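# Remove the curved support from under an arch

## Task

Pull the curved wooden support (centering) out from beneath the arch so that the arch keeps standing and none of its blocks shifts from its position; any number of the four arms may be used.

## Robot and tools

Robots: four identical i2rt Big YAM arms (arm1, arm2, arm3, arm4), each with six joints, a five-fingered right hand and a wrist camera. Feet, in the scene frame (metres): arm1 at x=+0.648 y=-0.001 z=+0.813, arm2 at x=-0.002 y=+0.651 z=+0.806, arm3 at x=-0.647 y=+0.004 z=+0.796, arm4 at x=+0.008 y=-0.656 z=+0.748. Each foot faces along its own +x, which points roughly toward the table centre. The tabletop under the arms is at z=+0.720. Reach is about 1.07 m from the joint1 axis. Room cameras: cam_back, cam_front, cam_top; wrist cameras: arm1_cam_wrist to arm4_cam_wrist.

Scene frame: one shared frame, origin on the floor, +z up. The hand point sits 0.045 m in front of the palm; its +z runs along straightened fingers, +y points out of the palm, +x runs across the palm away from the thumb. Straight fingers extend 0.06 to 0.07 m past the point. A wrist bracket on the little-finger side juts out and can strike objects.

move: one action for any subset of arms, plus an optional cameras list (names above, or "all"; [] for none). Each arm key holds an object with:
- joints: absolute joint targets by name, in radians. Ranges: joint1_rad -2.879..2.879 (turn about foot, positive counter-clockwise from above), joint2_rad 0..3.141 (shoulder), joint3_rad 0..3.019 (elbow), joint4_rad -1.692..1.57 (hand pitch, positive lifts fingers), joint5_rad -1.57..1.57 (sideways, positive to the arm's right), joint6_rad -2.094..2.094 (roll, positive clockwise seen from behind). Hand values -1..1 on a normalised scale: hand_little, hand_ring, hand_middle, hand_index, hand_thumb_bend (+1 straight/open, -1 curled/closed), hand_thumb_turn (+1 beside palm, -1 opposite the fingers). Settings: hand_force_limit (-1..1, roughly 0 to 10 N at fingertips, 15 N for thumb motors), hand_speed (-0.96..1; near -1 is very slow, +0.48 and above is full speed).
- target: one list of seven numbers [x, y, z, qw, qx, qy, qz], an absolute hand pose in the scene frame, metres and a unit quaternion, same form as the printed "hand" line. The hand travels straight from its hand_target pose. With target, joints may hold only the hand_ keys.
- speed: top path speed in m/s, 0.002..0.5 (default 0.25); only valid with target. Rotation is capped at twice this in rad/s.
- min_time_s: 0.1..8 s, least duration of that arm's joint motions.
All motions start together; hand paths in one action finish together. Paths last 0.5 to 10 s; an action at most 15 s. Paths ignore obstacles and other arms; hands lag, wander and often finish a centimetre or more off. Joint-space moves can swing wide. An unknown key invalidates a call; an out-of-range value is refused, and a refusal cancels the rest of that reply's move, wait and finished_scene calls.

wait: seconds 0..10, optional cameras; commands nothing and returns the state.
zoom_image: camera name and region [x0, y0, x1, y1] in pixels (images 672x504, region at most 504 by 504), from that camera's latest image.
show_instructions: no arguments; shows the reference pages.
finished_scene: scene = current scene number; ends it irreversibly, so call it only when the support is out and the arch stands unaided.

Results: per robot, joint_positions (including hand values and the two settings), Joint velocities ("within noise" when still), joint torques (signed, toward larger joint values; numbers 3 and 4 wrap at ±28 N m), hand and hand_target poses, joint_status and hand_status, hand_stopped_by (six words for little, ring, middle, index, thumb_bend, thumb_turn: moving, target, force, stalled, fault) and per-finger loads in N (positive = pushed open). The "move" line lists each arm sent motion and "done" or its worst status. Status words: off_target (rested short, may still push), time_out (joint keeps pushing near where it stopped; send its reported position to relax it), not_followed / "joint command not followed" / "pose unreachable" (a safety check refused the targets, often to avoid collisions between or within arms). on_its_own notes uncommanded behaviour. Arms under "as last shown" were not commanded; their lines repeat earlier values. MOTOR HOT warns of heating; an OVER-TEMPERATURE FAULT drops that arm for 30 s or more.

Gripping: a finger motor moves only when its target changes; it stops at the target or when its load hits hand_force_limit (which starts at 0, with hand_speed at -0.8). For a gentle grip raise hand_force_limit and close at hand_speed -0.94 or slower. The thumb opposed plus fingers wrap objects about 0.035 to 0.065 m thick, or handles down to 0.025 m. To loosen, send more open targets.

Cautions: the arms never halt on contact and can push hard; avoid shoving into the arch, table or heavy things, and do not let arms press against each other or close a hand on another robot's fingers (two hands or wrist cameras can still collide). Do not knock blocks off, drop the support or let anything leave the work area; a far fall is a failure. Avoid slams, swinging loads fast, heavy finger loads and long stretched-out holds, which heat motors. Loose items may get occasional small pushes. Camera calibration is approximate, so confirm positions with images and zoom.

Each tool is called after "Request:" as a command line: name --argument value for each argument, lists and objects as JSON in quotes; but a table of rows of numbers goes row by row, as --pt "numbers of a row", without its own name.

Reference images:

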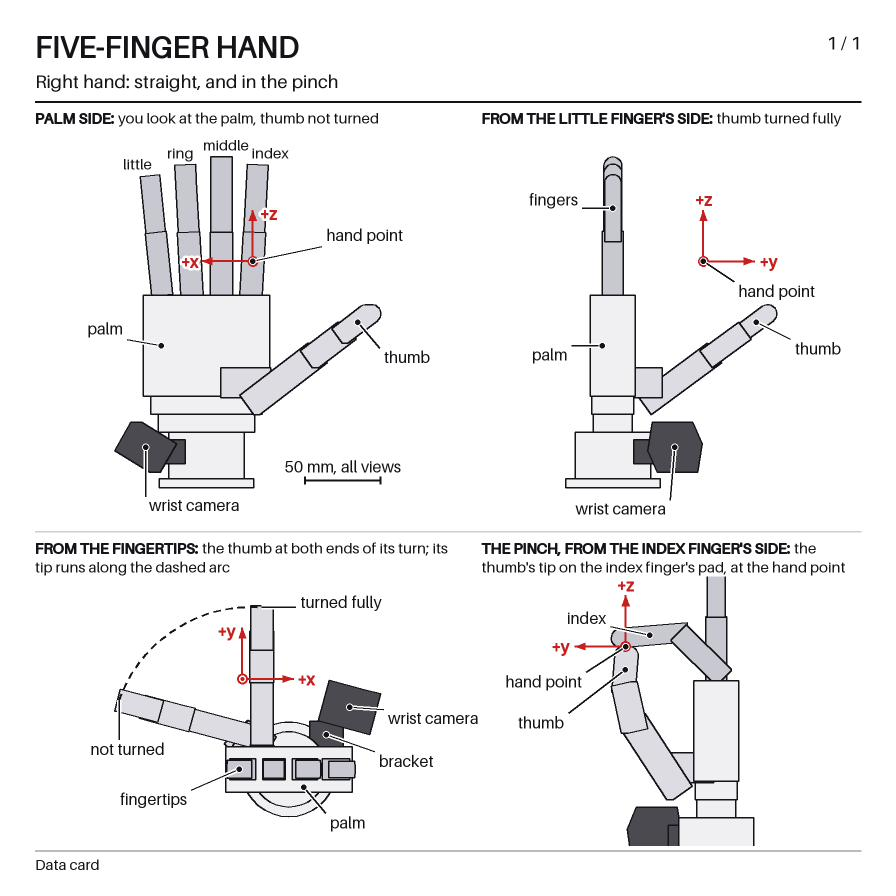

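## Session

Request:
move --cameras '["all"]'

Scene clock: 0.00 s.
Joint torques (N m): no reading
Heat: arm1: hottest joint3_rad 30 °C; arm2: hottest joint3_rad 34 °C; arm3: hottest joint3_rad 34 °C; arm4: hottest joint3_rad 32 °C.
Joint velocities: within noise
arm1.joint_positions: joint1_rad=-0.615 joint2_rad=+0.597 joint3_rad=+1.442 joint4_rad=-1.283 joint5_rad=+0.197 joint6_rad=-0.859 hand_little=+1.000 hand_ring=+1.000 hand_middle=+1.000 hand_index=+1.000 hand_thumb_turn=+1.000 hand_thumb_bend=+1.000 hand_force_limit=+0.000 hand_speed=-0.800
arm1.joint_status: not commanded
arm1.hand_stopped_by: target,target,target,target,target,target
arm1.little_load_n: 0.0
arm1.ring_load_n: 0.0
arm1.middle_load_n: 0.0
arm1.index_load_n: 0.0
arm1.thumb_bend_load_n: 0.0
arm1.thumb_turn_load_n: 0.0
arm1.hand: x=+0.4989 y=+0.1664 z=+1.3289 quat_wxyz=(+0.533, -0.545, -0.645, -0.049) (m; scene frame)
arm1.hand_target: x=+0.5003 y=+0.1654 z=+1.3409 quat_wxyz=(+0.545, -0.541, -0.638, -0.048) (m; scene frame)
arm1.hand_status: not commanded
arm2.joint_positions: joint1_rad=-0.584 joint2_rad=+0.583 joint3_rad=+1.360 joint4_rad=-1.578 joint5_rad=+0.119 joint6_rad=-1.069 hand_little=+1.000 hand_ring=+1.000 hand_middle=+1.000 hand_index=+1.000 hand_thumb_turn=+1.000 hand_thumb_bend=+1.000 hand_force_limit=+0.000 hand_speed=-0.800
arm2.joint_status: not commanded
arm2.hand_stopped_by: target,target,target,target,target,target
arm2.little_load_n: 0.0
arm2.ring_load_n: 0.0
arm2.middle_load_n: 0.0
arm2.index_load_n: 0.0
arm2.thumb_bend_load_n: 0.0
arm2.thumb_turn_load_n: 0.0
arm2.hand: x=-0.1430 y=+0.5558 z=+1.2418 quat_wxyz=(+0.314, +0.192, -0.906, +0.211) (m; scene frame)
arm2.hand_target: x=-0.1429 y=+0.5561 z=+1.2503 quat_wxyz=(+0.321, +0.191, -0.901, +0.218) (m; scene frame)
arm2.hand_status: not commanded
arm3.joint_positions: joint1_rad=-0.402 joint2_rad=+0.638 joint3_rad=+1.558 joint4_rad=-1.221 joint5_rad=+0.097 joint6_rad=-1.295 hand_little=+1.000 hand_ring=+1.000 hand_middle=+1.000 hand_index=+1.000 hand_thumb_turn=+1.000 hand_thumb_bend=+1.000 hand_force_limit=+0.000 hand_speed=-0.800
arm3.joint_status: not commanded
arm3.hand_stopped_by: target,target,target,target,target,target
arm3.little_load_n: 0.0
arm3.ring_load_n: 0.0
arm3.middle_load_n: 0.0
arm3.index_load_n: 0.0
arm3.thumb_bend_load_n: 0.0
arm3.thumb_turn_load_n: 0.0
arm3.hand: x=-0.4534 y=-0.1429 z=+1.3863 quat_wxyz=(+0.073, +0.756, -0.286, +0.584) (m; scene frame)
arm3.hand_target: x=-0.4561 y=-0.1418 z=+1.3953 quat_wxyz=(+0.073, +0.750, -0.284, +0.593) (m; scene frame)
arm3.hand_status: not commanded
arm4.joint_positions: joint1_rad=-0.137 joint2_rad=+0.586 joint3_rad=+1.364 joint4_rad=-1.422 joint5_rad=+0.103 joint6_rad=-1.583 hand_little=+1.000 hand_ring=+1.000 hand_middle=+1.000 hand_index=+1.000 hand_thumb_turn=+1.000 hand_thumb_bend=+1.000 hand_force_limit=+0.000 hand_speed=-0.800
arm4.joint_status: not commanded
arm4.hand_stopped_by: target,target,target,target,target,target
arm4.little_load_n: 0.0
arm4.ring_load_n: 0.0
arm4.middle_load_n: 0.0
arm4.index_load_n: 0.0
arm4.thumb_bend_load_n: 0.0
arm4.thumb_turn_load_n: 0.0
arm4.hand: x=+0.1090 y=-0.4523 z=+1.2292 quat_wxyz=(-0.260, +0.675, +0.589, +0.359) (m; scene frame)
arm4.hand_target: x=+0.1089 y=-0.4530 z=+1.2422 quat_wxyz=(-0.270, +0.671, +0.584, +0.369) (m; scene frame)
arm4.hand_status: not commanded
pictures: arm1_cam_wrist, arm2_cam_wrist, arm3_cam_wrist, arm4_cam_wrist, cam_back, cam_front, cam_top
camera_calibration:
arm1_cam_wrist: T_world_to_cam=[[0.76552, 0.581374, -0.275651, -0.111246], [0.396235, -0.763519, -0.509938, 0.602668], [-0.50693, 0.281145, -0.81485, 1.40851], [0, 0, 0, 1]] pos_world=[0.560378, 0.128829, 1.42438]
arm2_cam_wrist: T_world_to_cam=[[-0.632414, 0.77304, -0.0496149, -0.466547], [0.761369, 0.60851, -0.223679, 0.0501609], [-0.142722, -0.179233, -0.973399, 1.40168], [0, 0, 0, 1]] pos_world=[-0.133191, 0.581364, 1.35247]
arm3_cam_wrist: T_world_to_cam=[[-0.461761, -0.883939, 0.0736762, -0.444803], [-0.652469, 0.282224, -0.703302, 0.722384], [0.600883, -0.372829, -0.707063, 1.31622], [0, 0, 0, 1]] pos_world=[-0.524954, -0.106327, 1.47148]
arm4_cam_wrist: T_world_to_cam=[[0.950257, 0.0184016, 0.310921, -0.480545], [0.1093, -0.95447, -0.277561, -0.105917], [0.291658, 0.297738, -0.909004, 1.33586], [0, 0, 0, 1]] pos_world=[0.0786029, -0.48999, 1.33432]

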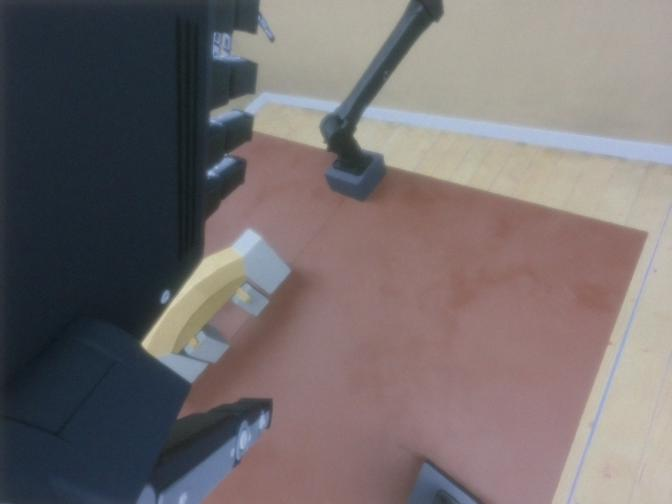

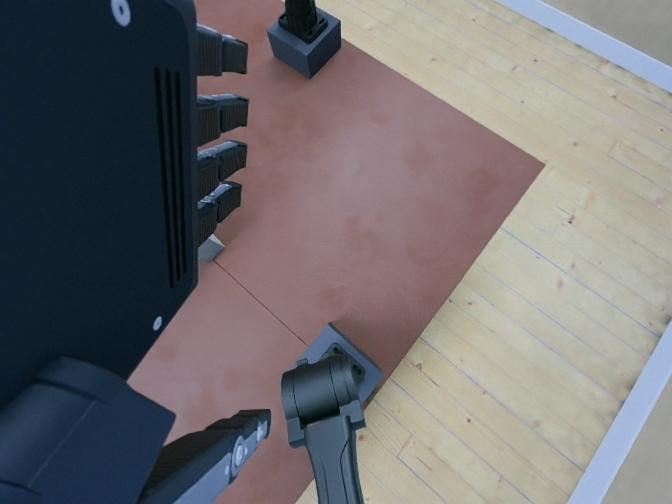

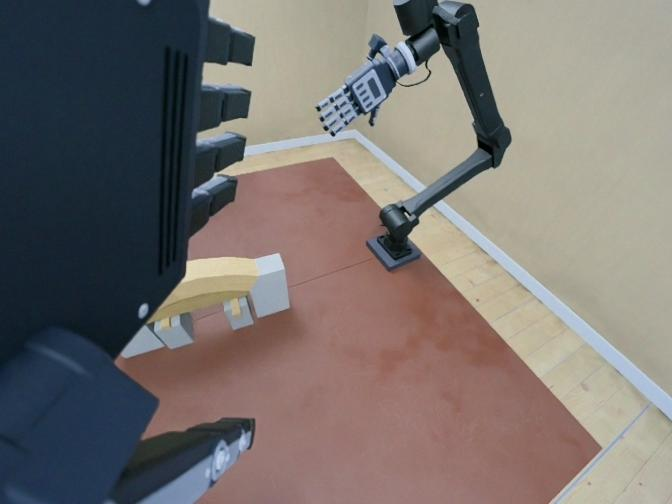

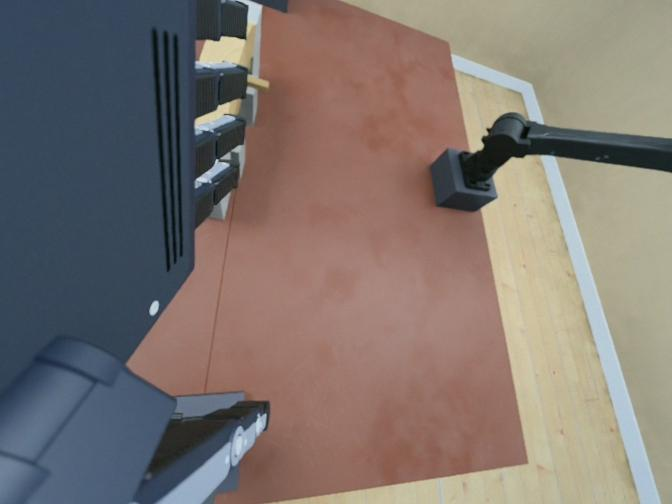

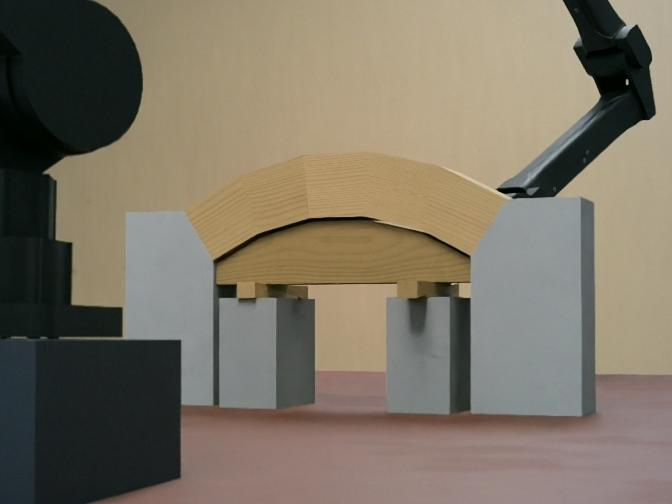

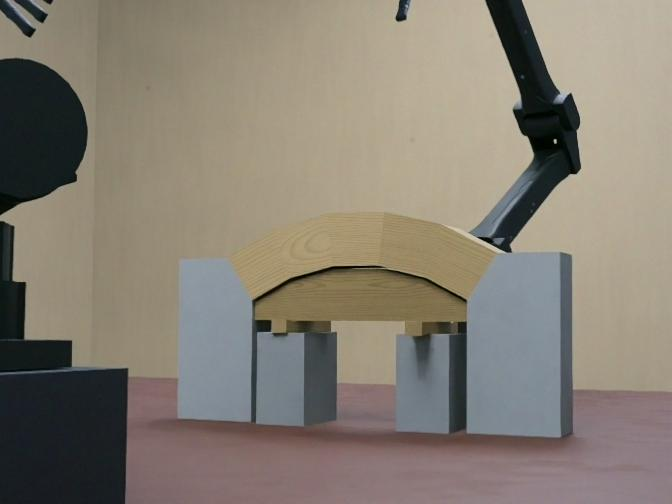

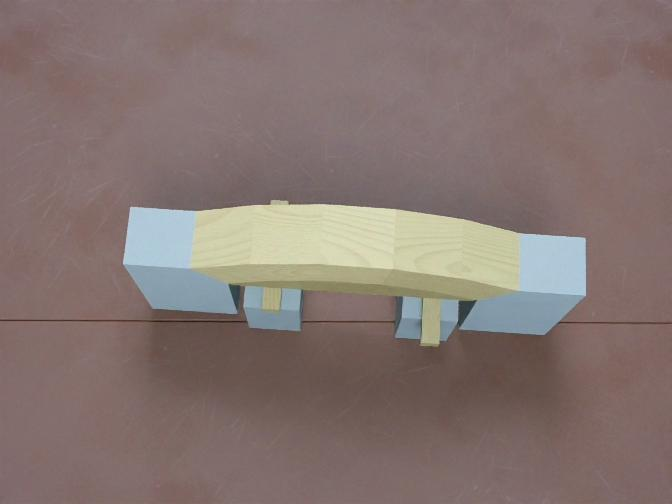

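Request:
zoom_image --camera "cam_back" --region '[190, 200, 500, 430]'

Request:
zoom_image --camera "cam_front" --region '[220, 230, 500, 440]'

Request:
zoom_image --camera "cam_top" --region '[110, 180, 610, 370]'

Request:
move --arm1 '{"target":[0.20,0.0,0.95,0.819,0,-0.574,0],"speed":0.3,"joints":{"hand_thumb_turn":-1}}' --cameras '["arm1_cam_wrist"]'

Scaled by 1.626.

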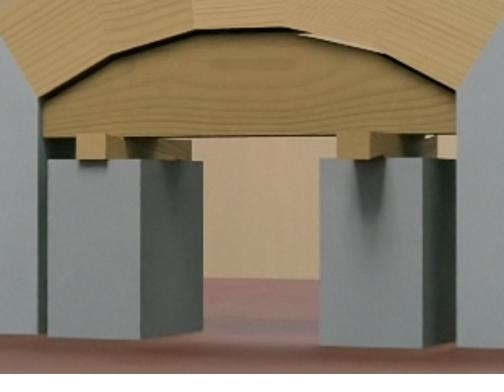

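Scaled by 1.800.

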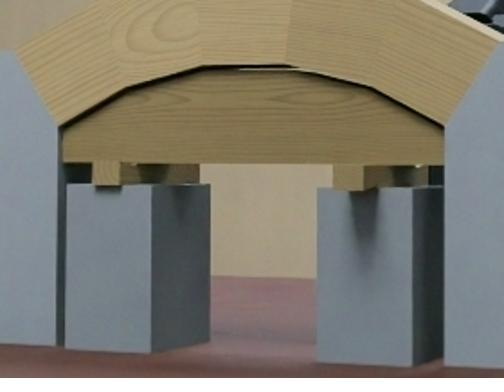

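Scaled by 1.008.

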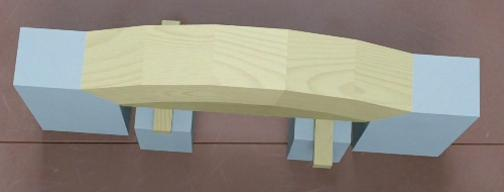

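Scene clock: 18.90 s.
Joint torques (N m): arm1=[-1.49 -4.48 6.2 1.91 -0.3 -0.16] | arm2=[-0.15 3.14 8.43 1.66 0.02 -0.09] | arm3=[-1.14 2.02 8.24 2.02 0.12 -0.14] | arm4=[0.5 4.13 9.83 2 -0.03 -0.06]
Heat: arm1: hottest joint3_rad 32 °C; arm2: hottest joint3_rad 36 °C; arm3: hottest joint3_rad 38 °C; arm4: hottest joint3_rad 36 °C.
move: arm1 off_target
Joint velocities: within noise
arm1.joint_positions: joint1_rad=+0.205 joint2_rad=+1.614 joint3_rad=+0.221 joint4_rad=+1.535 joint5_rad=+0.251 joint6_rad=-1.582 hand_little=+1.000 hand_ring=+1.000 hand_middle=+1.000 hand_index=+1.000 hand_thumb_turn=-1.000 hand_thumb_bend=+1.000 hand_force_limit=+0.000 hand_speed=-0.800
arm1.joint_status: all done
arm1.hand_stopped_by: target,target,target,target,target,target
arm1.little_load_n: 0.0
arm1.ring_load_n: 0.0
arm1.middle_load_n: 0.0
arm1.index_load_n: 0.0
arm1.thumb_bend_load_n: 0.0
arm1.thumb_turn_load_n: 0.0
arm1.hand: x=+0.2098 y=-0.0002 z=+0.9415 quat_wxyz=(+0.749, -0.010, -0.662, +0.008) (m; scene frame)
arm1.hand_target: x=+0.2003 y=+0.0001 z=+0.9507 quat_wxyz=(+0.761, -0.012, -0.649, +0.006) (m; scene frame)
arm1.hand_status: off_target (0.013 m and 12.9 deg from the pose sent, 0.511 m and 72.4 deg at the start; pose on its path clipped on 6 of 169 steps; a joint's target at an end of its range on 100 of 169 steps)
arm2, arm3, arm4: as last shown
arm3.thumb_turn_load_n: 0.5
pictures: arm1_cam_wrist
camera_calibration:
arm1_cam_wrist: T_world_to_cam=[[0.0321984, 0.961674, 0.272299, -0.26187], [0.423283, 0.233682, -0.875342, 0.731086], [-0.905425, 0.143444, -0.399536, 0.685541], [0, 0, 0, 1]] pos_world=[0.319682, -0.0173445, 0.985156]

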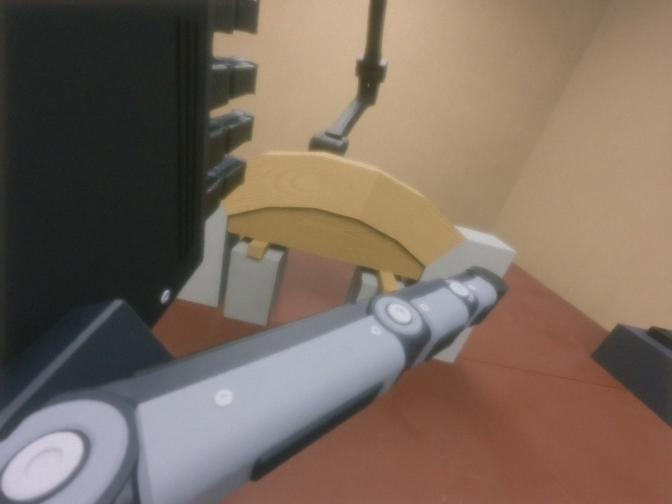

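Request:
zoom_image --camera "arm1_cam_wrist" --region '[200, 140, 530, 370]'

Scaled by 1.527.

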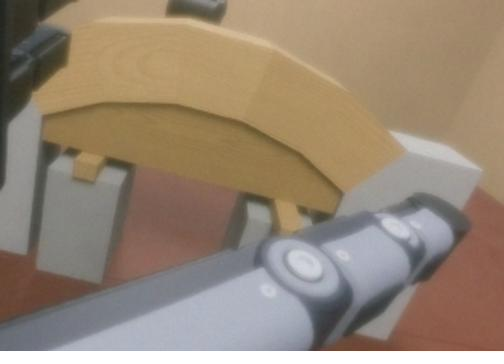

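Request:
move --arm1 '{"target":[0.19,-0.023,0.82,0.51715,-0.51715,-0.48225,0.48225],"speed":0.3,"joints":{"hand_thumb_bend":-0.7,"hand_speed":0.3}}'

Request:
move --arm1 '{"target":[0.11,-0.018,0.758,0.51715,-0.51715,-0.48225,0.48225],"speed":0.15}' --cameras '["cam_top","arm1_cam_wrist","cam_front"]'

Scene clock: 138.63 s.
Joint torques (N m): arm1=[-1.55 -6.18 3.3 2 -0.15 0.04] | arm2=[-0.15 3.08 8.44 1.63 0.03 -0.08] | arm3=[-1.14 2.08 8.25 2.02 0.11 -0.14] | arm4=[0.62 2.61 9.84 2.39 0 0.05]
Heat: arm1: hottest joint3_rad 34 °C; arm2: hottest joint3_rad 41 °C; arm3: hottest joint3_rad 43 °C; arm4: hottest joint3_rad 42 °C.
move: arm1 off_target
Joint velocities: within noise
arm1.joint_positions: joint1_rad=-0.015 joint2_rad=+1.873 joint3_rad=+0.265 joint4_rad=+1.535 joint5_rad=+0.091 joint6_rad=-0.008 hand_little=+1.000 hand_ring=+1.000 hand_middle=+1.000 hand_index=+1.000 hand_thumb_turn=-1.000 hand_thumb_bend=-0.700 hand_force_limit=+0.000 hand_speed=+0.300
arm1.joint_status: all done
arm1.hand_stopped_by: target,target,target,target,target,target
arm1.little_load_n: 0.0
arm1.ring_load_n: 0.0
arm1.middle_load_n: 0.0
arm1.index_load_n: 0.0
arm1.thumb_bend_load_n: 0.0
arm1.thumb_turn_load_n: 0.0
arm1.hand: x=+0.1981 y=-0.0253 z=+0.8159 quat_wxyz=(+0.496, -0.534, -0.509, +0.459) (m; scene frame)
arm1.hand_target: x=+0.1900 y=-0.0230 z=+0.8206 quat_wxyz=(+0.502, -0.532, -0.498, +0.466) (m; scene frame)
arm1.hand_status: off_target (0.009 m and 5.1 deg from the pose sent, 0.125 m and 88.6 deg at the start; a joint's target at an end of its range on 71 of 108 steps)
arm2, arm3, arm4: as last shown
arm3.thumb_turn_load_n: 0.0
pictures: none

Scene clock: 139.93 s.
Joint torques (N m): arm1=[-1.67 -9.29 3.21 1.99 -0.25 0.03] | arm2=[-0.15 3.08 8.43 1.66 0.02 -0.08] | arm3=[-1.08 2.02 8.24 2.02 0.11 -0.14] | arm4=[1.38 3.66 9.65 2.28 0.04 0.05]
Heat: arm1: hottest joint3_rad 34 °C; arm2: hottest joint3_rad 41 °C; arm3: hottest joint3_rad 43 °C; arm4: hottest joint3_rad 42 °C.
move: arm1 off_target
Joint velocities: within noise
arm1.joint_positions: joint1_rad=-0.034 joint2_rad=+2.139 joint3_rad=+0.527 joint4_rad=+1.535 joint5_rad=+0.072 joint6_rad=-0.008 hand_little=+1.000 hand_ring=+1.000 hand_middle=+1.000 hand_index=+1.000 hand_thumb_turn=-1.000 hand_thumb_bend=-0.700 hand_force_limit=+0.000 hand_speed=+0.300
arm1.joint_status: not commanded
arm1.hand_stopped_by: target,target,target,target,target,target
arm1.little_load_n: 0.0
arm1.ring_load_n: -0.5
arm1.middle_load_n: 0.0
arm1.index_load_n: -0.5
arm1.thumb_bend_load_n: 0.0
arm1.thumb_turn_load_n: -0.5
arm1.hand: x=+0.1171 y=-0.0214 z=+0.7552 quat_wxyz=(+0.495, -0.535, -0.509, +0.458) (m; scene frame)
arm1.hand_target: x=+0.1099 y=-0.0179 z=+0.7584 quat_wxyz=(+0.501, -0.533, -0.499, +0.465) (m; scene frame)
arm1.hand_status: off_target (0.008 m and 5.3 deg from the pose sent, 0.106 m and 5.1 deg at the start; a joint's target at an end of its range on 39 of 39 steps)
arm2, arm3, arm4: as last shown
arm4.index_load_n: 0.5
pictures: arm1_cam_wrist, cam_front, cam_top
camera_calibration:
arm1_cam_wrist: T_world_to_cam=[[0.0993366, 0.305453, -0.947011, 0.711131], [0.497162, -0.839649, -0.218675, 0.0846816], [-0.861952, -0.449096, -0.235268, 0.388455], [0, 0, 0, 1]] pos_world=[0.222088, 0.028339, 0.783358]

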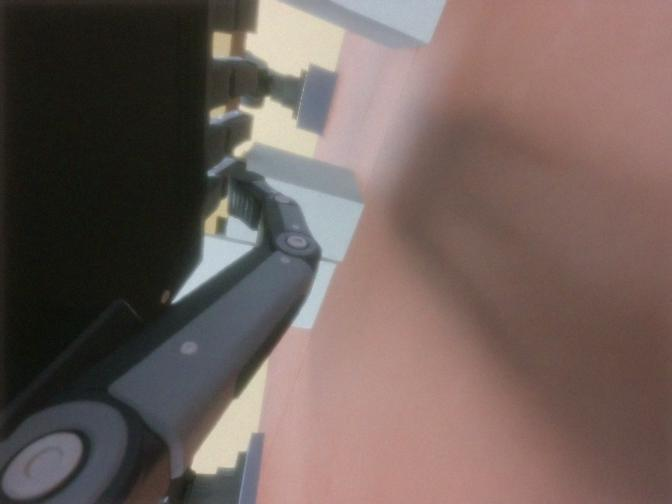

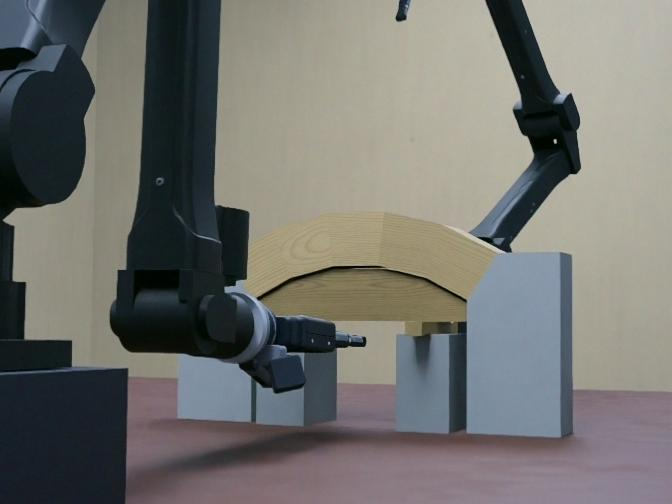

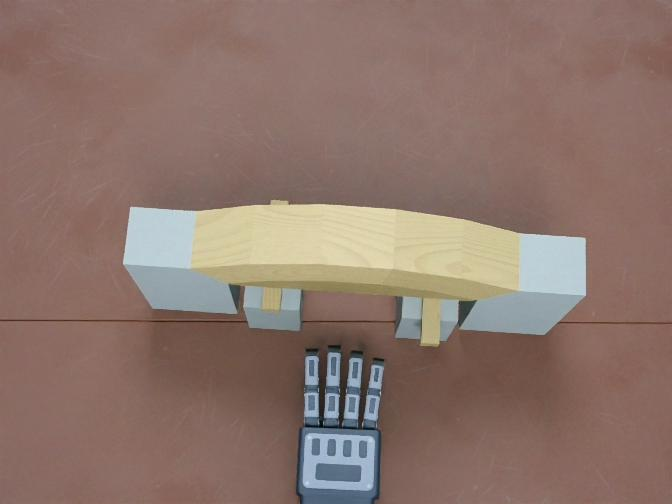

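Request:
move --arm1 '{"target":[0.05,-0.0135,0.757,0.51715,-0.51715,-0.48225,0.48225],"speed":0.12}'

Request:
move --arm1 '{"target":[0.006,-0.0105,0.755,0.51715,-0.51715,-0.48225,0.48225],"speed":0.08}' --cameras '["cam_top","cam_back","cam_front"]'

Scene clock: 149.17 s.
Joint torques (N m): arm1=[-1.67 -10.7 4.55 0.9 -0.25 0.03] | arm2=[-0.26 3.14 8.42 1.65 0.03 -0.08] | arm3=[-1.14 2.02 8.24 2.03 0.12 -0.14] | arm4=[0.79 3.43 9.57 1.99 -0.01 0.06]
Heat: arm1: hottest joint3_rad 33 °C; arm2: hottest joint3_rad 41 °C; arm3: hottest joint3_rad 43 °C; arm4: hottest joint3_rad 42 °C.
move: arm1 done
Joint velocities: within noise
arm1.joint_positions: joint1_rad=-0.044 joint2_rad=+2.205 joint3_rad=+0.688 joint4_rad=+1.535 joint5_rad=+0.063 joint6_rad=-0.008 hand_little=+1.000 hand_ring=+1.000 hand_middle=+1.000 hand_index=+1.000 hand_thumb_turn=-1.000 hand_thumb_bend=-0.700 hand_force_limit=+0.000 hand_speed=+0.300
arm1.joint_status: not commanded
arm1.hand_stopped_by: target,target,target,target,target,target
arm1.little_load_n: 0.0
arm1.ring_load_n: 0.0
arm1.middle_load_n: 0.0
arm1.index_load_n: 0.0
arm1.thumb_bend_load_n: 0.0
arm1.thumb_turn_load_n: 0.0
arm1.hand: x=+0.0562 y=-0.0175 z=+0.7622 quat_wxyz=(+0.518, -0.513, -0.485, +0.483) (m; scene frame)
arm1.hand_target: x=+0.0502 y=-0.0136 z=+0.7571 quat_wxyz=(+0.517, -0.517, -0.482, +0.482) (m; scene frame)
arm1.hand_status: done (0.009 m and 0.6 deg from the pose sent, 0.068 m and 5.3 deg at the start)
arm2, arm3, arm4: as last shown
arm4.index_load_n: 0.0
pictures: none

Scene clock: 150.33 s.
Joint torques (N m): arm1=[-1.67 -11.81 6 0.79 -0.26 0.03] | arm2=[-0.15 3.02 8.43 1.66 0.02 -0.08] | arm3=[-1.08 2.08 8.25 2.02 0.12 -0.14] | arm4=[0.15 2.73 9.69 2.28 0.07 0]
Heat: arm1: hottest joint3_rad 33 °C; arm2: hottest joint3_rad 41 °C; arm3: hottest joint3_rad 43 °C; arm4: hottest joint3_rad 42 °C.
move: arm1 done
Joint velocities: within noise
arm1.joint_positions: joint1_rad=-0.050 joint2_rad=+2.224 joint3_rad=+0.805 joint4_rad=+1.436 joint5_rad=+0.057 joint6_rad=-0.008 hand_little=+1.000 hand_ring=+1.000 hand_middle=+1.000 hand_index=+1.000 hand_thumb_turn=-1.000 hand_thumb_bend=-0.700 hand_force_limit=+0.000 hand_speed=+0.300
arm1.joint_status: not commanded
arm1.hand_stopped_by: target,target,target,target,target,target
arm1.little_load_n: 0.0
arm1.ring_load_n: 0.0
arm1.middle_load_n: 0.0
arm1.index_load_n: -0.5
arm1.thumb_bend_load_n: 0.0
arm1.thumb_turn_load_n: 0.0
arm1.hand: x=+0.0143 y=-0.0149 z=+0.7595 quat_wxyz=(+0.518, -0.514, -0.485, +0.482) (m; scene frame)
arm1.hand_target: x=+0.0063 y=-0.0105 z=+0.7553 quat_wxyz=(+0.517, -0.517, -0.482, +0.482) (m; scene frame)
arm1.hand_status: done (0.010 m and 0.5 deg from the pose sent, 0.051 m and 0.6 deg at the start)
arm2, arm3, arm4: as last shown
arm2.thumb_turn_load_n: -0.5
pictures: cam_back, cam_front, cam_top

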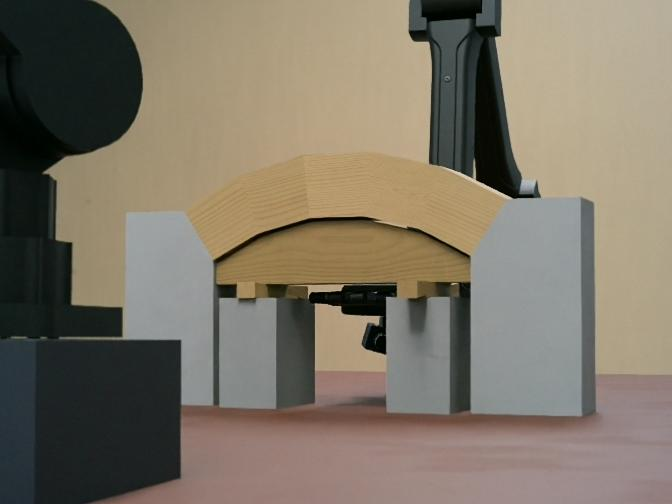

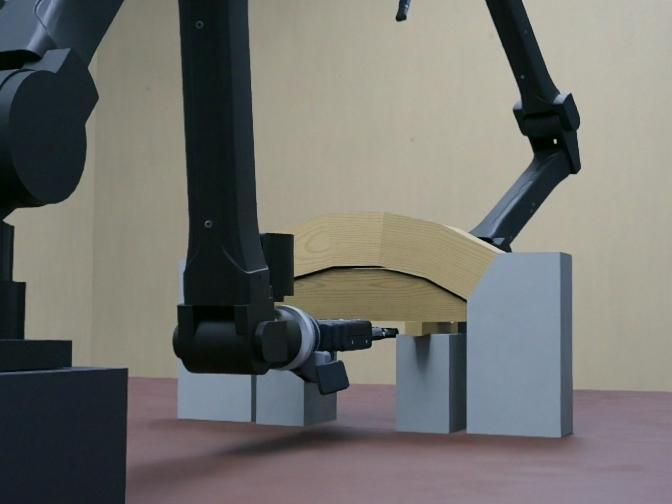

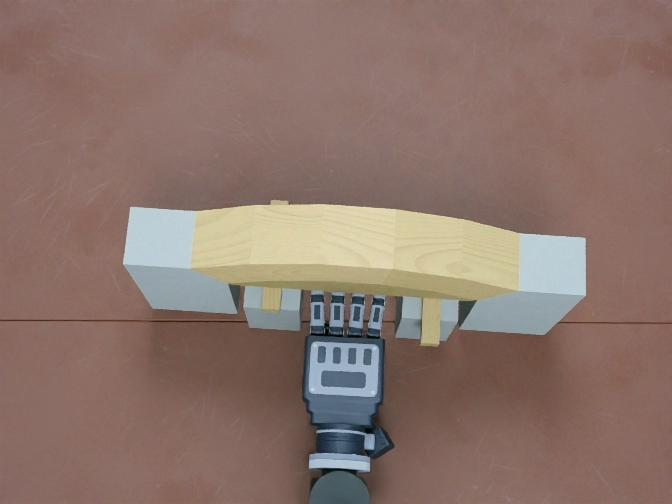

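Request:
move --arm1 '{"target":[-0.008,-0.003,0.755,0.51715,-0.51715,-0.48225,0.48225],"speed":0.06}' --cameras '["cam_top"]'

Scene clock: 187.13 s.
Joint torques (N m): arm1=[-1.67 -12.16 6.45 0.8 -0.26 0.03] | arm2=[-0.26 3.19 8.42 1.66 0.02 -0.08] | arm3=[-1.14 2.08 8.24 2.03 0.12 -0.14] | arm4=[1.03 3.55 9.7 2.19 0.02 0.02]
Heat: arm1: hottest joint3_rad 33 °C; arm2: hottest joint3_rad 42 °C; arm3: hottest joint3_rad 43 °C; arm4: hottest joint3_rad 42 °C.
move: arm1 off_target
Joint velocities: within noise
arm1.joint_positions: joint1_rad=-0.066 joint2_rad=+2.231 joint3_rad=+0.843 joint4_rad=+1.403 joint5_rad=+0.041 joint6_rad=-0.008 hand_little=+1.000 hand_ring=+1.000 hand_middle=+1.000 hand_index=+1.000 hand_thumb_turn=-1.000 hand_thumb_bend=-0.700 hand_force_limit=+0.000 hand_speed=+0.300
arm1.joint_status: not commanded
arm1.hand_stopped_by: target,target,target,target,target,target
arm1.little_load_n: 0.0
arm1.ring_load_n: 0.0
arm1.middle_load_n: 0.0
arm1.index_load_n: 0.0
arm1.thumb_bend_load_n: 0.0
arm1.thumb_turn_load_n: 0.0
arm1.hand: x=+0.0009 y=-0.0072 z=+0.7589 quat_wxyz=(+0.518, -0.514, -0.486, +0.482) (m; scene frame)
arm1.hand_target: x=-0.0076 y=-0.0030 z=+0.7552 quat_wxyz=(+0.517, -0.517, -0.482, +0.482) (m; scene frame)
arm1.hand_status: off_target (0.011 m and 0.5 deg from the pose sent, 0.026 m and 0.5 deg at the start)
arm2, arm3, arm4: as last shown
arm2.thumb_turn_load_n: 0.0
pictures: cam_top

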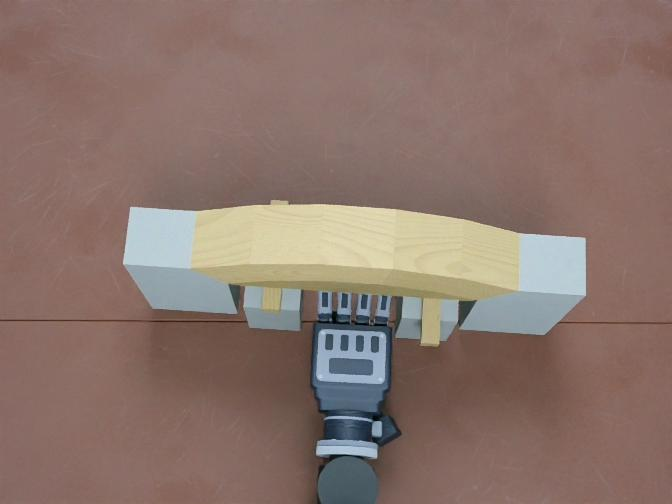

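Request:
move --arm1 '{"target":[-0.008,-0.005,0.774,0.51715,-0.51715,-0.48225,0.48225],"speed":0.04}'

Request:
move --arm1 '{"target":[-0.008,-0.005,0.788,0.51715,-0.51715,-0.48225,0.48225],"speed":0.04}' --cameras '["cam_top","cam_back","cam_front"]'

Scene clock: 196.87 s.
Joint torques (N m): arm1=[-1.32 -15.21 5.04 0.8 -0.06 0.03] | arm2=[-0.15 3.14 8.42 1.63 0.03 -0.09] | arm3=[-1.14 2.08 8.24 2.02 0.11 -0.14] | arm4=[0.03 4.48 9.66 2.21 0.03 0.09]
Heat: arm1: hottest joint3_rad 33 °C; arm2: hottest joint3_rad 42 °C; arm3: hottest joint3_rad 43 °C; arm4: hottest joint3_rad 42 °C.
move: arm1 off_target
Joint velocities: within noise
arm1.joint_positions: joint1_rad=-0.066 joint2_rad=+2.213 joint3_rad=+0.843 joint4_rad=+1.365 joint5_rad=+0.041 joint6_rad=-0.008 hand_little=+1.000 hand_ring=+1.000 hand_middle=+1.000 hand_index=+1.000 hand_thumb_turn=-1.000 hand_thumb_bend=-0.700 hand_force_limit=+0.000 hand_speed=+0.300
arm1.joint_status: not commanded
arm1.hand_stopped_by: target,target,target,target,target,target
arm1.little_load_n: 0.0
arm1.ring_load_n: 0.0
arm1.middle_load_n: 0.0
arm1.index_load_n: 0.0
arm1.thumb_bend_load_n: 0.0
arm1.thumb_turn_load_n: 0.0
arm1.hand: x=+0.0001 y=-0.0072 z=+0.7596 quat_wxyz=(+0.513, -0.519, -0.491, +0.476) (m; scene frame)
arm1.hand_target: x=-0.0078 y=-0.0050 z=+0.7741 quat_wxyz=(+0.517, -0.517, -0.482, +0.482) (m; scene frame)
arm1.hand_status: off_target (0.017 m and 1.3 deg from the pose sent, 0.018 m and 0.5 deg at the start)
arm2, arm3, arm4: as last shown
pictures: none

Scene clock: 197.87 s.
Joint torques (N m): arm1=[-1.32 -16.21 4.31 1.01 -0.06 -0.01] | arm2=[-0.15 3.08 8.42 1.68 0.02 -0.08] | arm3=[-1.14 2.02 8.25 2.03 0.12 -0.14] | arm4=[1.79 3.84 9.66 2.06 0 0.04]
Heat: arm1: hottest joint3_rad 33 °C; arm2: hottest joint3_rad 42 °C; arm3: hottest joint3_rad 43 °C; arm4: hottest joint3_rad 42 °C.
move: arm1 off_target
Joint velocities: within noise
arm1.joint_positions: joint1_rad=-0.066 joint2_rad=+2.185 joint3_rad=+0.843 joint4_rad=+1.328 joint5_rad=+0.041 joint6_rad=-0.004 hand_little=+1.000 hand_ring=+1.000 hand_middle=+1.000 hand_index=+1.000 hand_thumb_turn=-1.000 hand_thumb_bend=-0.700 hand_force_limit=+0.000 hand_speed=+0.300
arm1.joint_status: not commanded
arm1.hand_stopped_by: target,target,target,target,target,target
arm1.little_load_n: -0.5
arm1.ring_load_n: 0.0
arm1.middle_load_n: 0.0
arm1.index_load_n: 0.0
arm1.thumb_bend_load_n: 0.0
arm1.thumb_turn_load_n: 0.0
arm1.hand: x=-0.0025 y=-0.0074 z=+0.7674 quat_wxyz=(+0.510, -0.522, -0.492, +0.475) (m; scene frame)
arm1.hand_target: x=-0.0079 y=-0.0051 z=+0.7877 quat_wxyz=(+0.517, -0.517, -0.482, +0.482) (m; scene frame)
arm1.hand_status: off_target (0.021 m and 1.7 deg from the pose sent, 0.030 m and 1.3 deg at the start)
arm2.joint_positions: joint1_rad=-0.584 joint2_rad=+0.583 joint3_rad=+1.360 joint4_rad=-1.578 joint5_rad=+0.119 joint6_rad=-1.069 hand_little=+1.000 hand_ring=+1.000 hand_middle=+1.000 hand_index=+1.000 hand_thumb_turn=+1.000 hand_thumb_bend=+1.000 hand_force_limit=+0.000 hand_speed=-0.800
arm2.joint_status: not commanded
arm2.hand_stopped_by: target,target,target,target,target,target
arm2.little_load_n: 0.0
arm2.ring_load_n: 0.0
arm2.middle_load_n: 0.0
arm2.index_load_n: 0.0
arm2.thumb_bend_load_n: 0.0
arm2.thumb_turn_load_n: 0.0
arm2.hand: x=-0.1430 y=+0.5558 z=+1.2418 quat_wxyz=(+0.314, +0.192, -0.906, +0.211) (m; scene frame)
arm2.hand_target: x=-0.1429 y=+0.5561 z=+1.2503 quat_wxyz=(+0.321, +0.191, -0.901, +0.218) (m; scene frame)
arm2.hand_status: not commanded
arm3.joint_positions: joint1_rad=-0.402 joint2_rad=+0.638 joint3_rad=+1.558 joint4_rad=-1.221 joint5_rad=+0.097 joint6_rad=-1.295 hand_little=+1.000 hand_ring=+1.000 hand_middle=+1.000 hand_index=+1.000 hand_thumb_turn=+1.000 hand_thumb_bend=+1.000 hand_force_limit=+0.000 hand_speed=-0.800
arm3.joint_status: not commanded
arm3.hand_stopped_by: target,target,target,target,target,target
arm3.little_load_n: 0.0
arm3.ring_load_n: 0.0
arm3.middle_load_n: 0.0
arm3.index_load_n: 0.0
arm3.thumb_bend_load_n: 0.0
arm3.thumb_turn_load_n: 0.0
arm3.hand: x=-0.4534 y=-0.1429 z=+1.3863 quat_wxyz=(+0.073, +0.756, -0.286, +0.584) (m; scene frame)
arm3.hand_target: x=-0.4561 y=-0.1418 z=+1.3953 quat_wxyz=(+0.073, +0.750, -0.284, +0.593) (m; scene frame)
arm3.hand_status: not commanded
arm4.joint_positions: joint1_rad=-0.137 joint2_rad=+0.586 joint3_rad=+1.364 joint4_rad=-1.422 joint5_rad=+0.103 joint6_rad=-1.583 hand_little=+1.000 hand_ring=+1.000 hand_middle=+1.000 hand_index=+1.000 hand_thumb_turn=+1.000 hand_thumb_bend=+1.000 hand_force_limit=+0.000 hand_speed=-0.800
arm4.joint_status: not commanded
arm4.hand_stopped_by: target,target,target,target,target,target
arm4.little_load_n: 0.0
arm4.ring_load_n: 0.0
arm4.middle_load_n: 0.0
arm4.index_load_n: 0.0
arm4.thumb_bend_load_n: 0.0
arm4.thumb_turn_load_n: 0.0
arm4.hand: x=+0.1090 y=-0.4523 z=+1.2292 quat_wxyz=(-0.260, +0.675, +0.589, +0.359) (m; scene frame)
arm4.hand_target: x=+0.1089 y=-0.4530 z=+1.2422 quat_wxyz=(-0.270, +0.671, +0.584, +0.369) (m; scene frame)
arm4.hand_status: not commanded
pictures: cam_back, cam_front, cam_top

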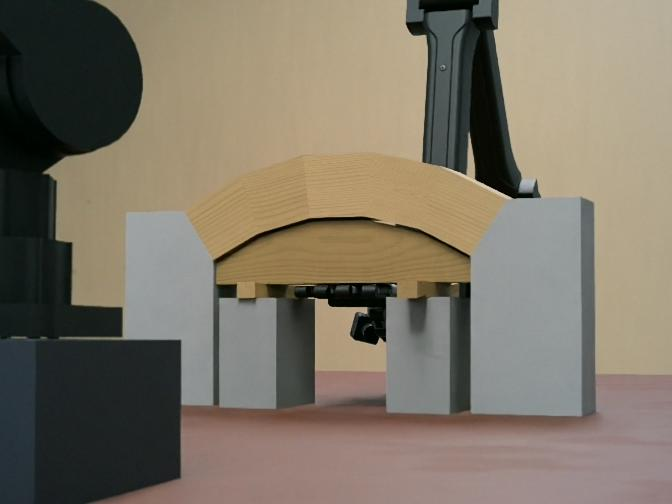

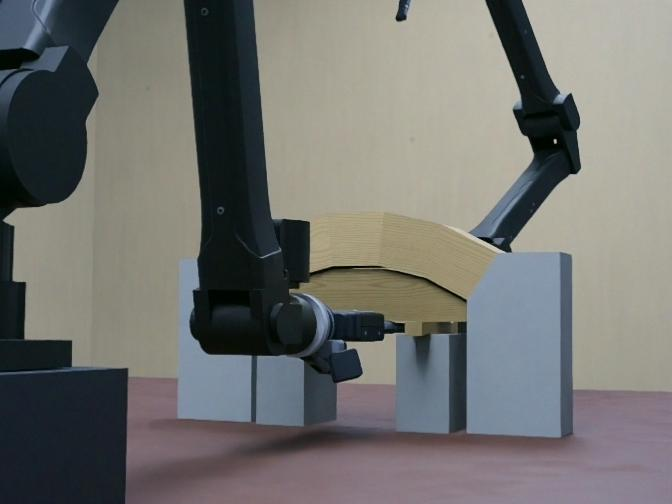

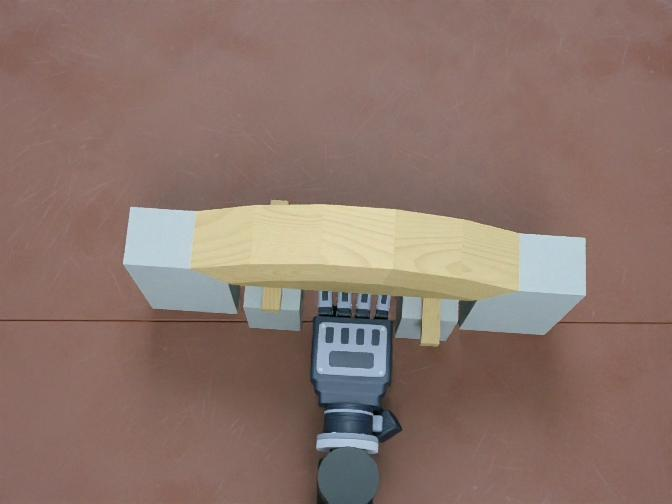

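Request:
zoom_image --camera "cam_back" --region '[200, 200, 490, 340]'

Scaled by 1.738.

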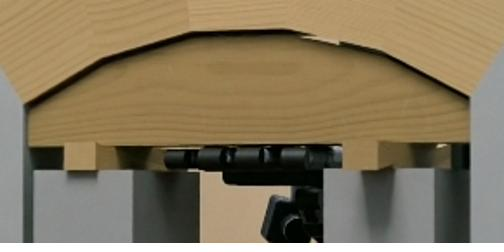

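Request:
move --arm1 '{"target":[-0.008,-0.005,0.798,0.51715,-0.51715,-0.48225,0.48225],"speed":0.04}' --cameras '["cam_back"]'

Request:
zoom_image --camera "cam_back" --region '[200, 200, 490, 340]'

Scene clock: 207.07 s.
Joint torques (N m): arm1=[-1.32 -16.85 4.55 1.24 -0.07 -0.06] | arm2=[-0.26 3.14 8.43 1.66 0.03 -0.09] | arm3=[-1.14 2.08 8.25 2.02 0.12 -0.14] | arm4=[0.26 3.43 9.73 2.15 0 0.11]
Heat: arm1: hottest joint3_rad 33 °C; arm2: hottest joint3_rad 42 °C; arm3: hottest joint3_rad 43 °C; arm4: hottest joint3_rad 42 °C.
move: arm1 off_target
Joint velocities: within noise
arm1.joint_positions: joint1_rad=-0.066 joint2_rad=+2.165 joint3_rad=+0.834 joint4_rad=+1.300 joint5_rad=+0.042 joint6_rad=+0.000 hand_little=+1.000 hand_ring=+1.000 hand_middle=+1.000 hand_index=+1.000 hand_thumb_turn=-1.000 hand_thumb_bend=-0.700 hand_force_limit=+0.000 hand_speed=+0.300
arm1.joint_status: not commanded
arm1.hand_stopped_by: target,target,target,target,target,target
arm1.little_load_n: -1.0
arm1.ring_load_n: 0.0
arm1.middle_load_n: 0.0
arm1.index_load_n: 0.0
arm1.thumb_bend_load_n: 0.5
arm1.thumb_turn_load_n: 0.0
arm1.hand: x=-0.0004 y=-0.0076 z=+0.7700 quat_wxyz=(+0.505, -0.527, -0.495, +0.472) (m; scene frame)
arm1.hand_target: x=-0.0079 y=-0.0051 z=+0.7977 quat_wxyz=(+0.517, -0.517, -0.482, +0.482) (m; scene frame)
arm1.hand_status: off_target (0.029 m and 2.6 deg from the pose sent, 0.031 m and 1.7 deg at the start)
arm2, arm3, arm4: as last shown
pictures: cam_back

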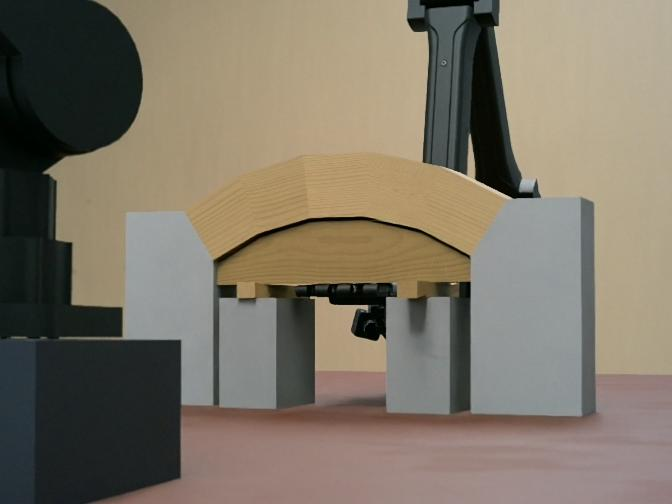

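Scaled by 1.738.

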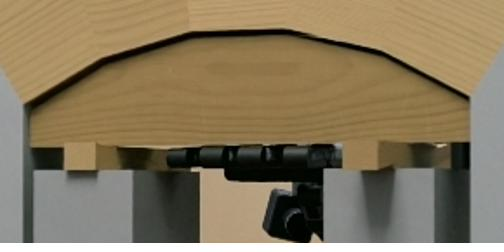

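Request:
move --arm1 '{"target":[-0.008,-0.005,0.797,0.5349,-0.4988,-0.4651,0.4988],"speed":0.04}' --cameras '["cam_back","cam_front"]'

Request:
zoom_image --camera "cam_back" --region '[200, 200, 490, 340]'

Request:
zoom_image --camera "cam_front" --region '[240, 230, 490, 350]'

Scene clock: 230.17 s.
Joint torques (N m): arm1=[-1.26 -14.21 5.18 3.17 -0.06 -0.09] | arm2=[-0.26 3.08 8.46 1.65 0.02 -0.07] | arm3=[-1.14 2.02 8.24 2.02 0.11 -0.14] | arm4=[0.62 4.31 9.7 2 0.04 0]
Heat: arm1: hottest joint3_rad 32 °C; arm2: hottest joint3_rad 42 °C; arm3: hottest joint3_rad 43 °C; arm4: hottest joint3_rad 42 °C.
move: arm1 off_target
Joint velocities: within noise
arm1.joint_positions: joint1_rad=-0.066 joint2_rad=+2.189 joint3_rad=+0.827 joint4_rad=+1.365 joint5_rad=+0.042 joint6_rad=+0.000 hand_little=+1.000 hand_ring=+1.000 hand_middle=+1.000 hand_index=+1.000 hand_thumb_turn=-1.000 hand_thumb_bend=-0.700 hand_force_limit=+0.000 hand_speed=+0.300
arm1.joint_status: not commanded
arm1.hand_stopped_by: target,target,target,target,target,target
arm1.little_load_n: -0.5
arm1.ring_load_n: -0.5
arm1.middle_load_n: -1.0
arm1.index_load_n: -1.0
arm1.thumb_bend_load_n: 0.0
arm1.thumb_turn_load_n: 0.0
arm1.hand: x=+0.0025 y=-0.0077 z=+0.7702 quat_wxyz=(+0.513, -0.519, -0.486, +0.481) (m; scene frame)
arm1.hand_target: x=-0.0073 y=-0.0051 z=+0.7968 quat_wxyz=(+0.535, -0.499, -0.465, +0.499) (m; scene frame)
arm1.hand_status: off_target (0.029 m and 4.6 deg from the pose sent, 0.028 m and 6.6 deg at the start)
arm2, arm3, arm4: as last shown
pictures: cam_back, cam_front

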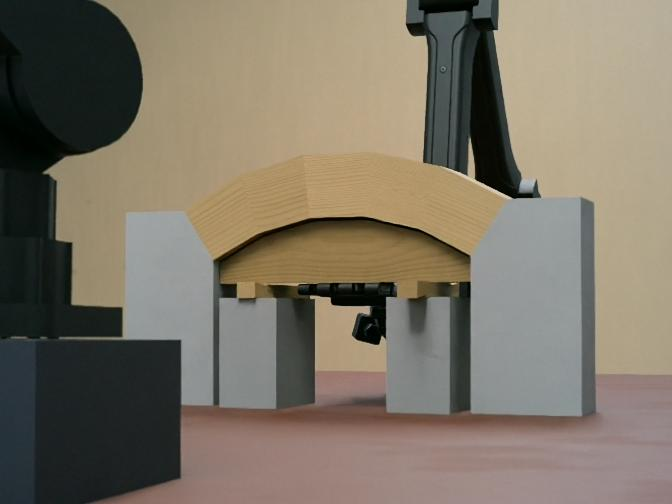

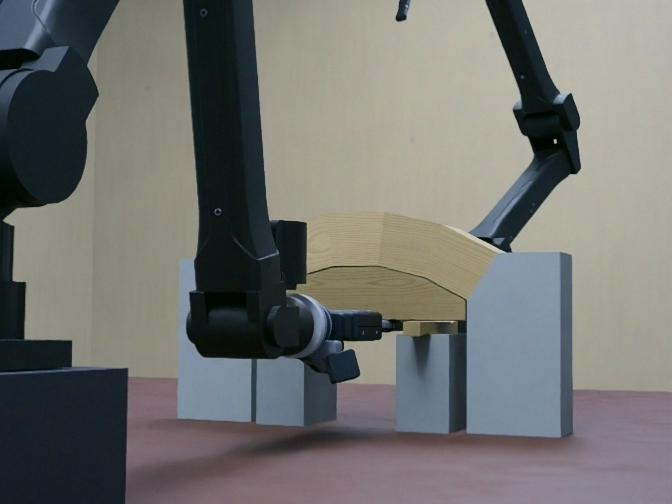

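Scaled by 1.738.

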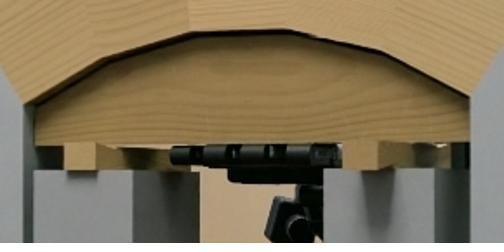

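Scaled by 2.016.

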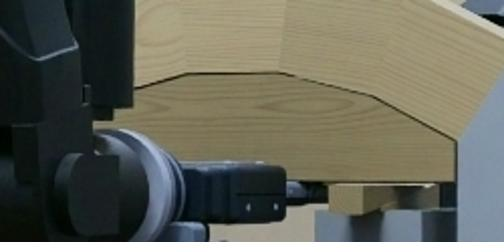

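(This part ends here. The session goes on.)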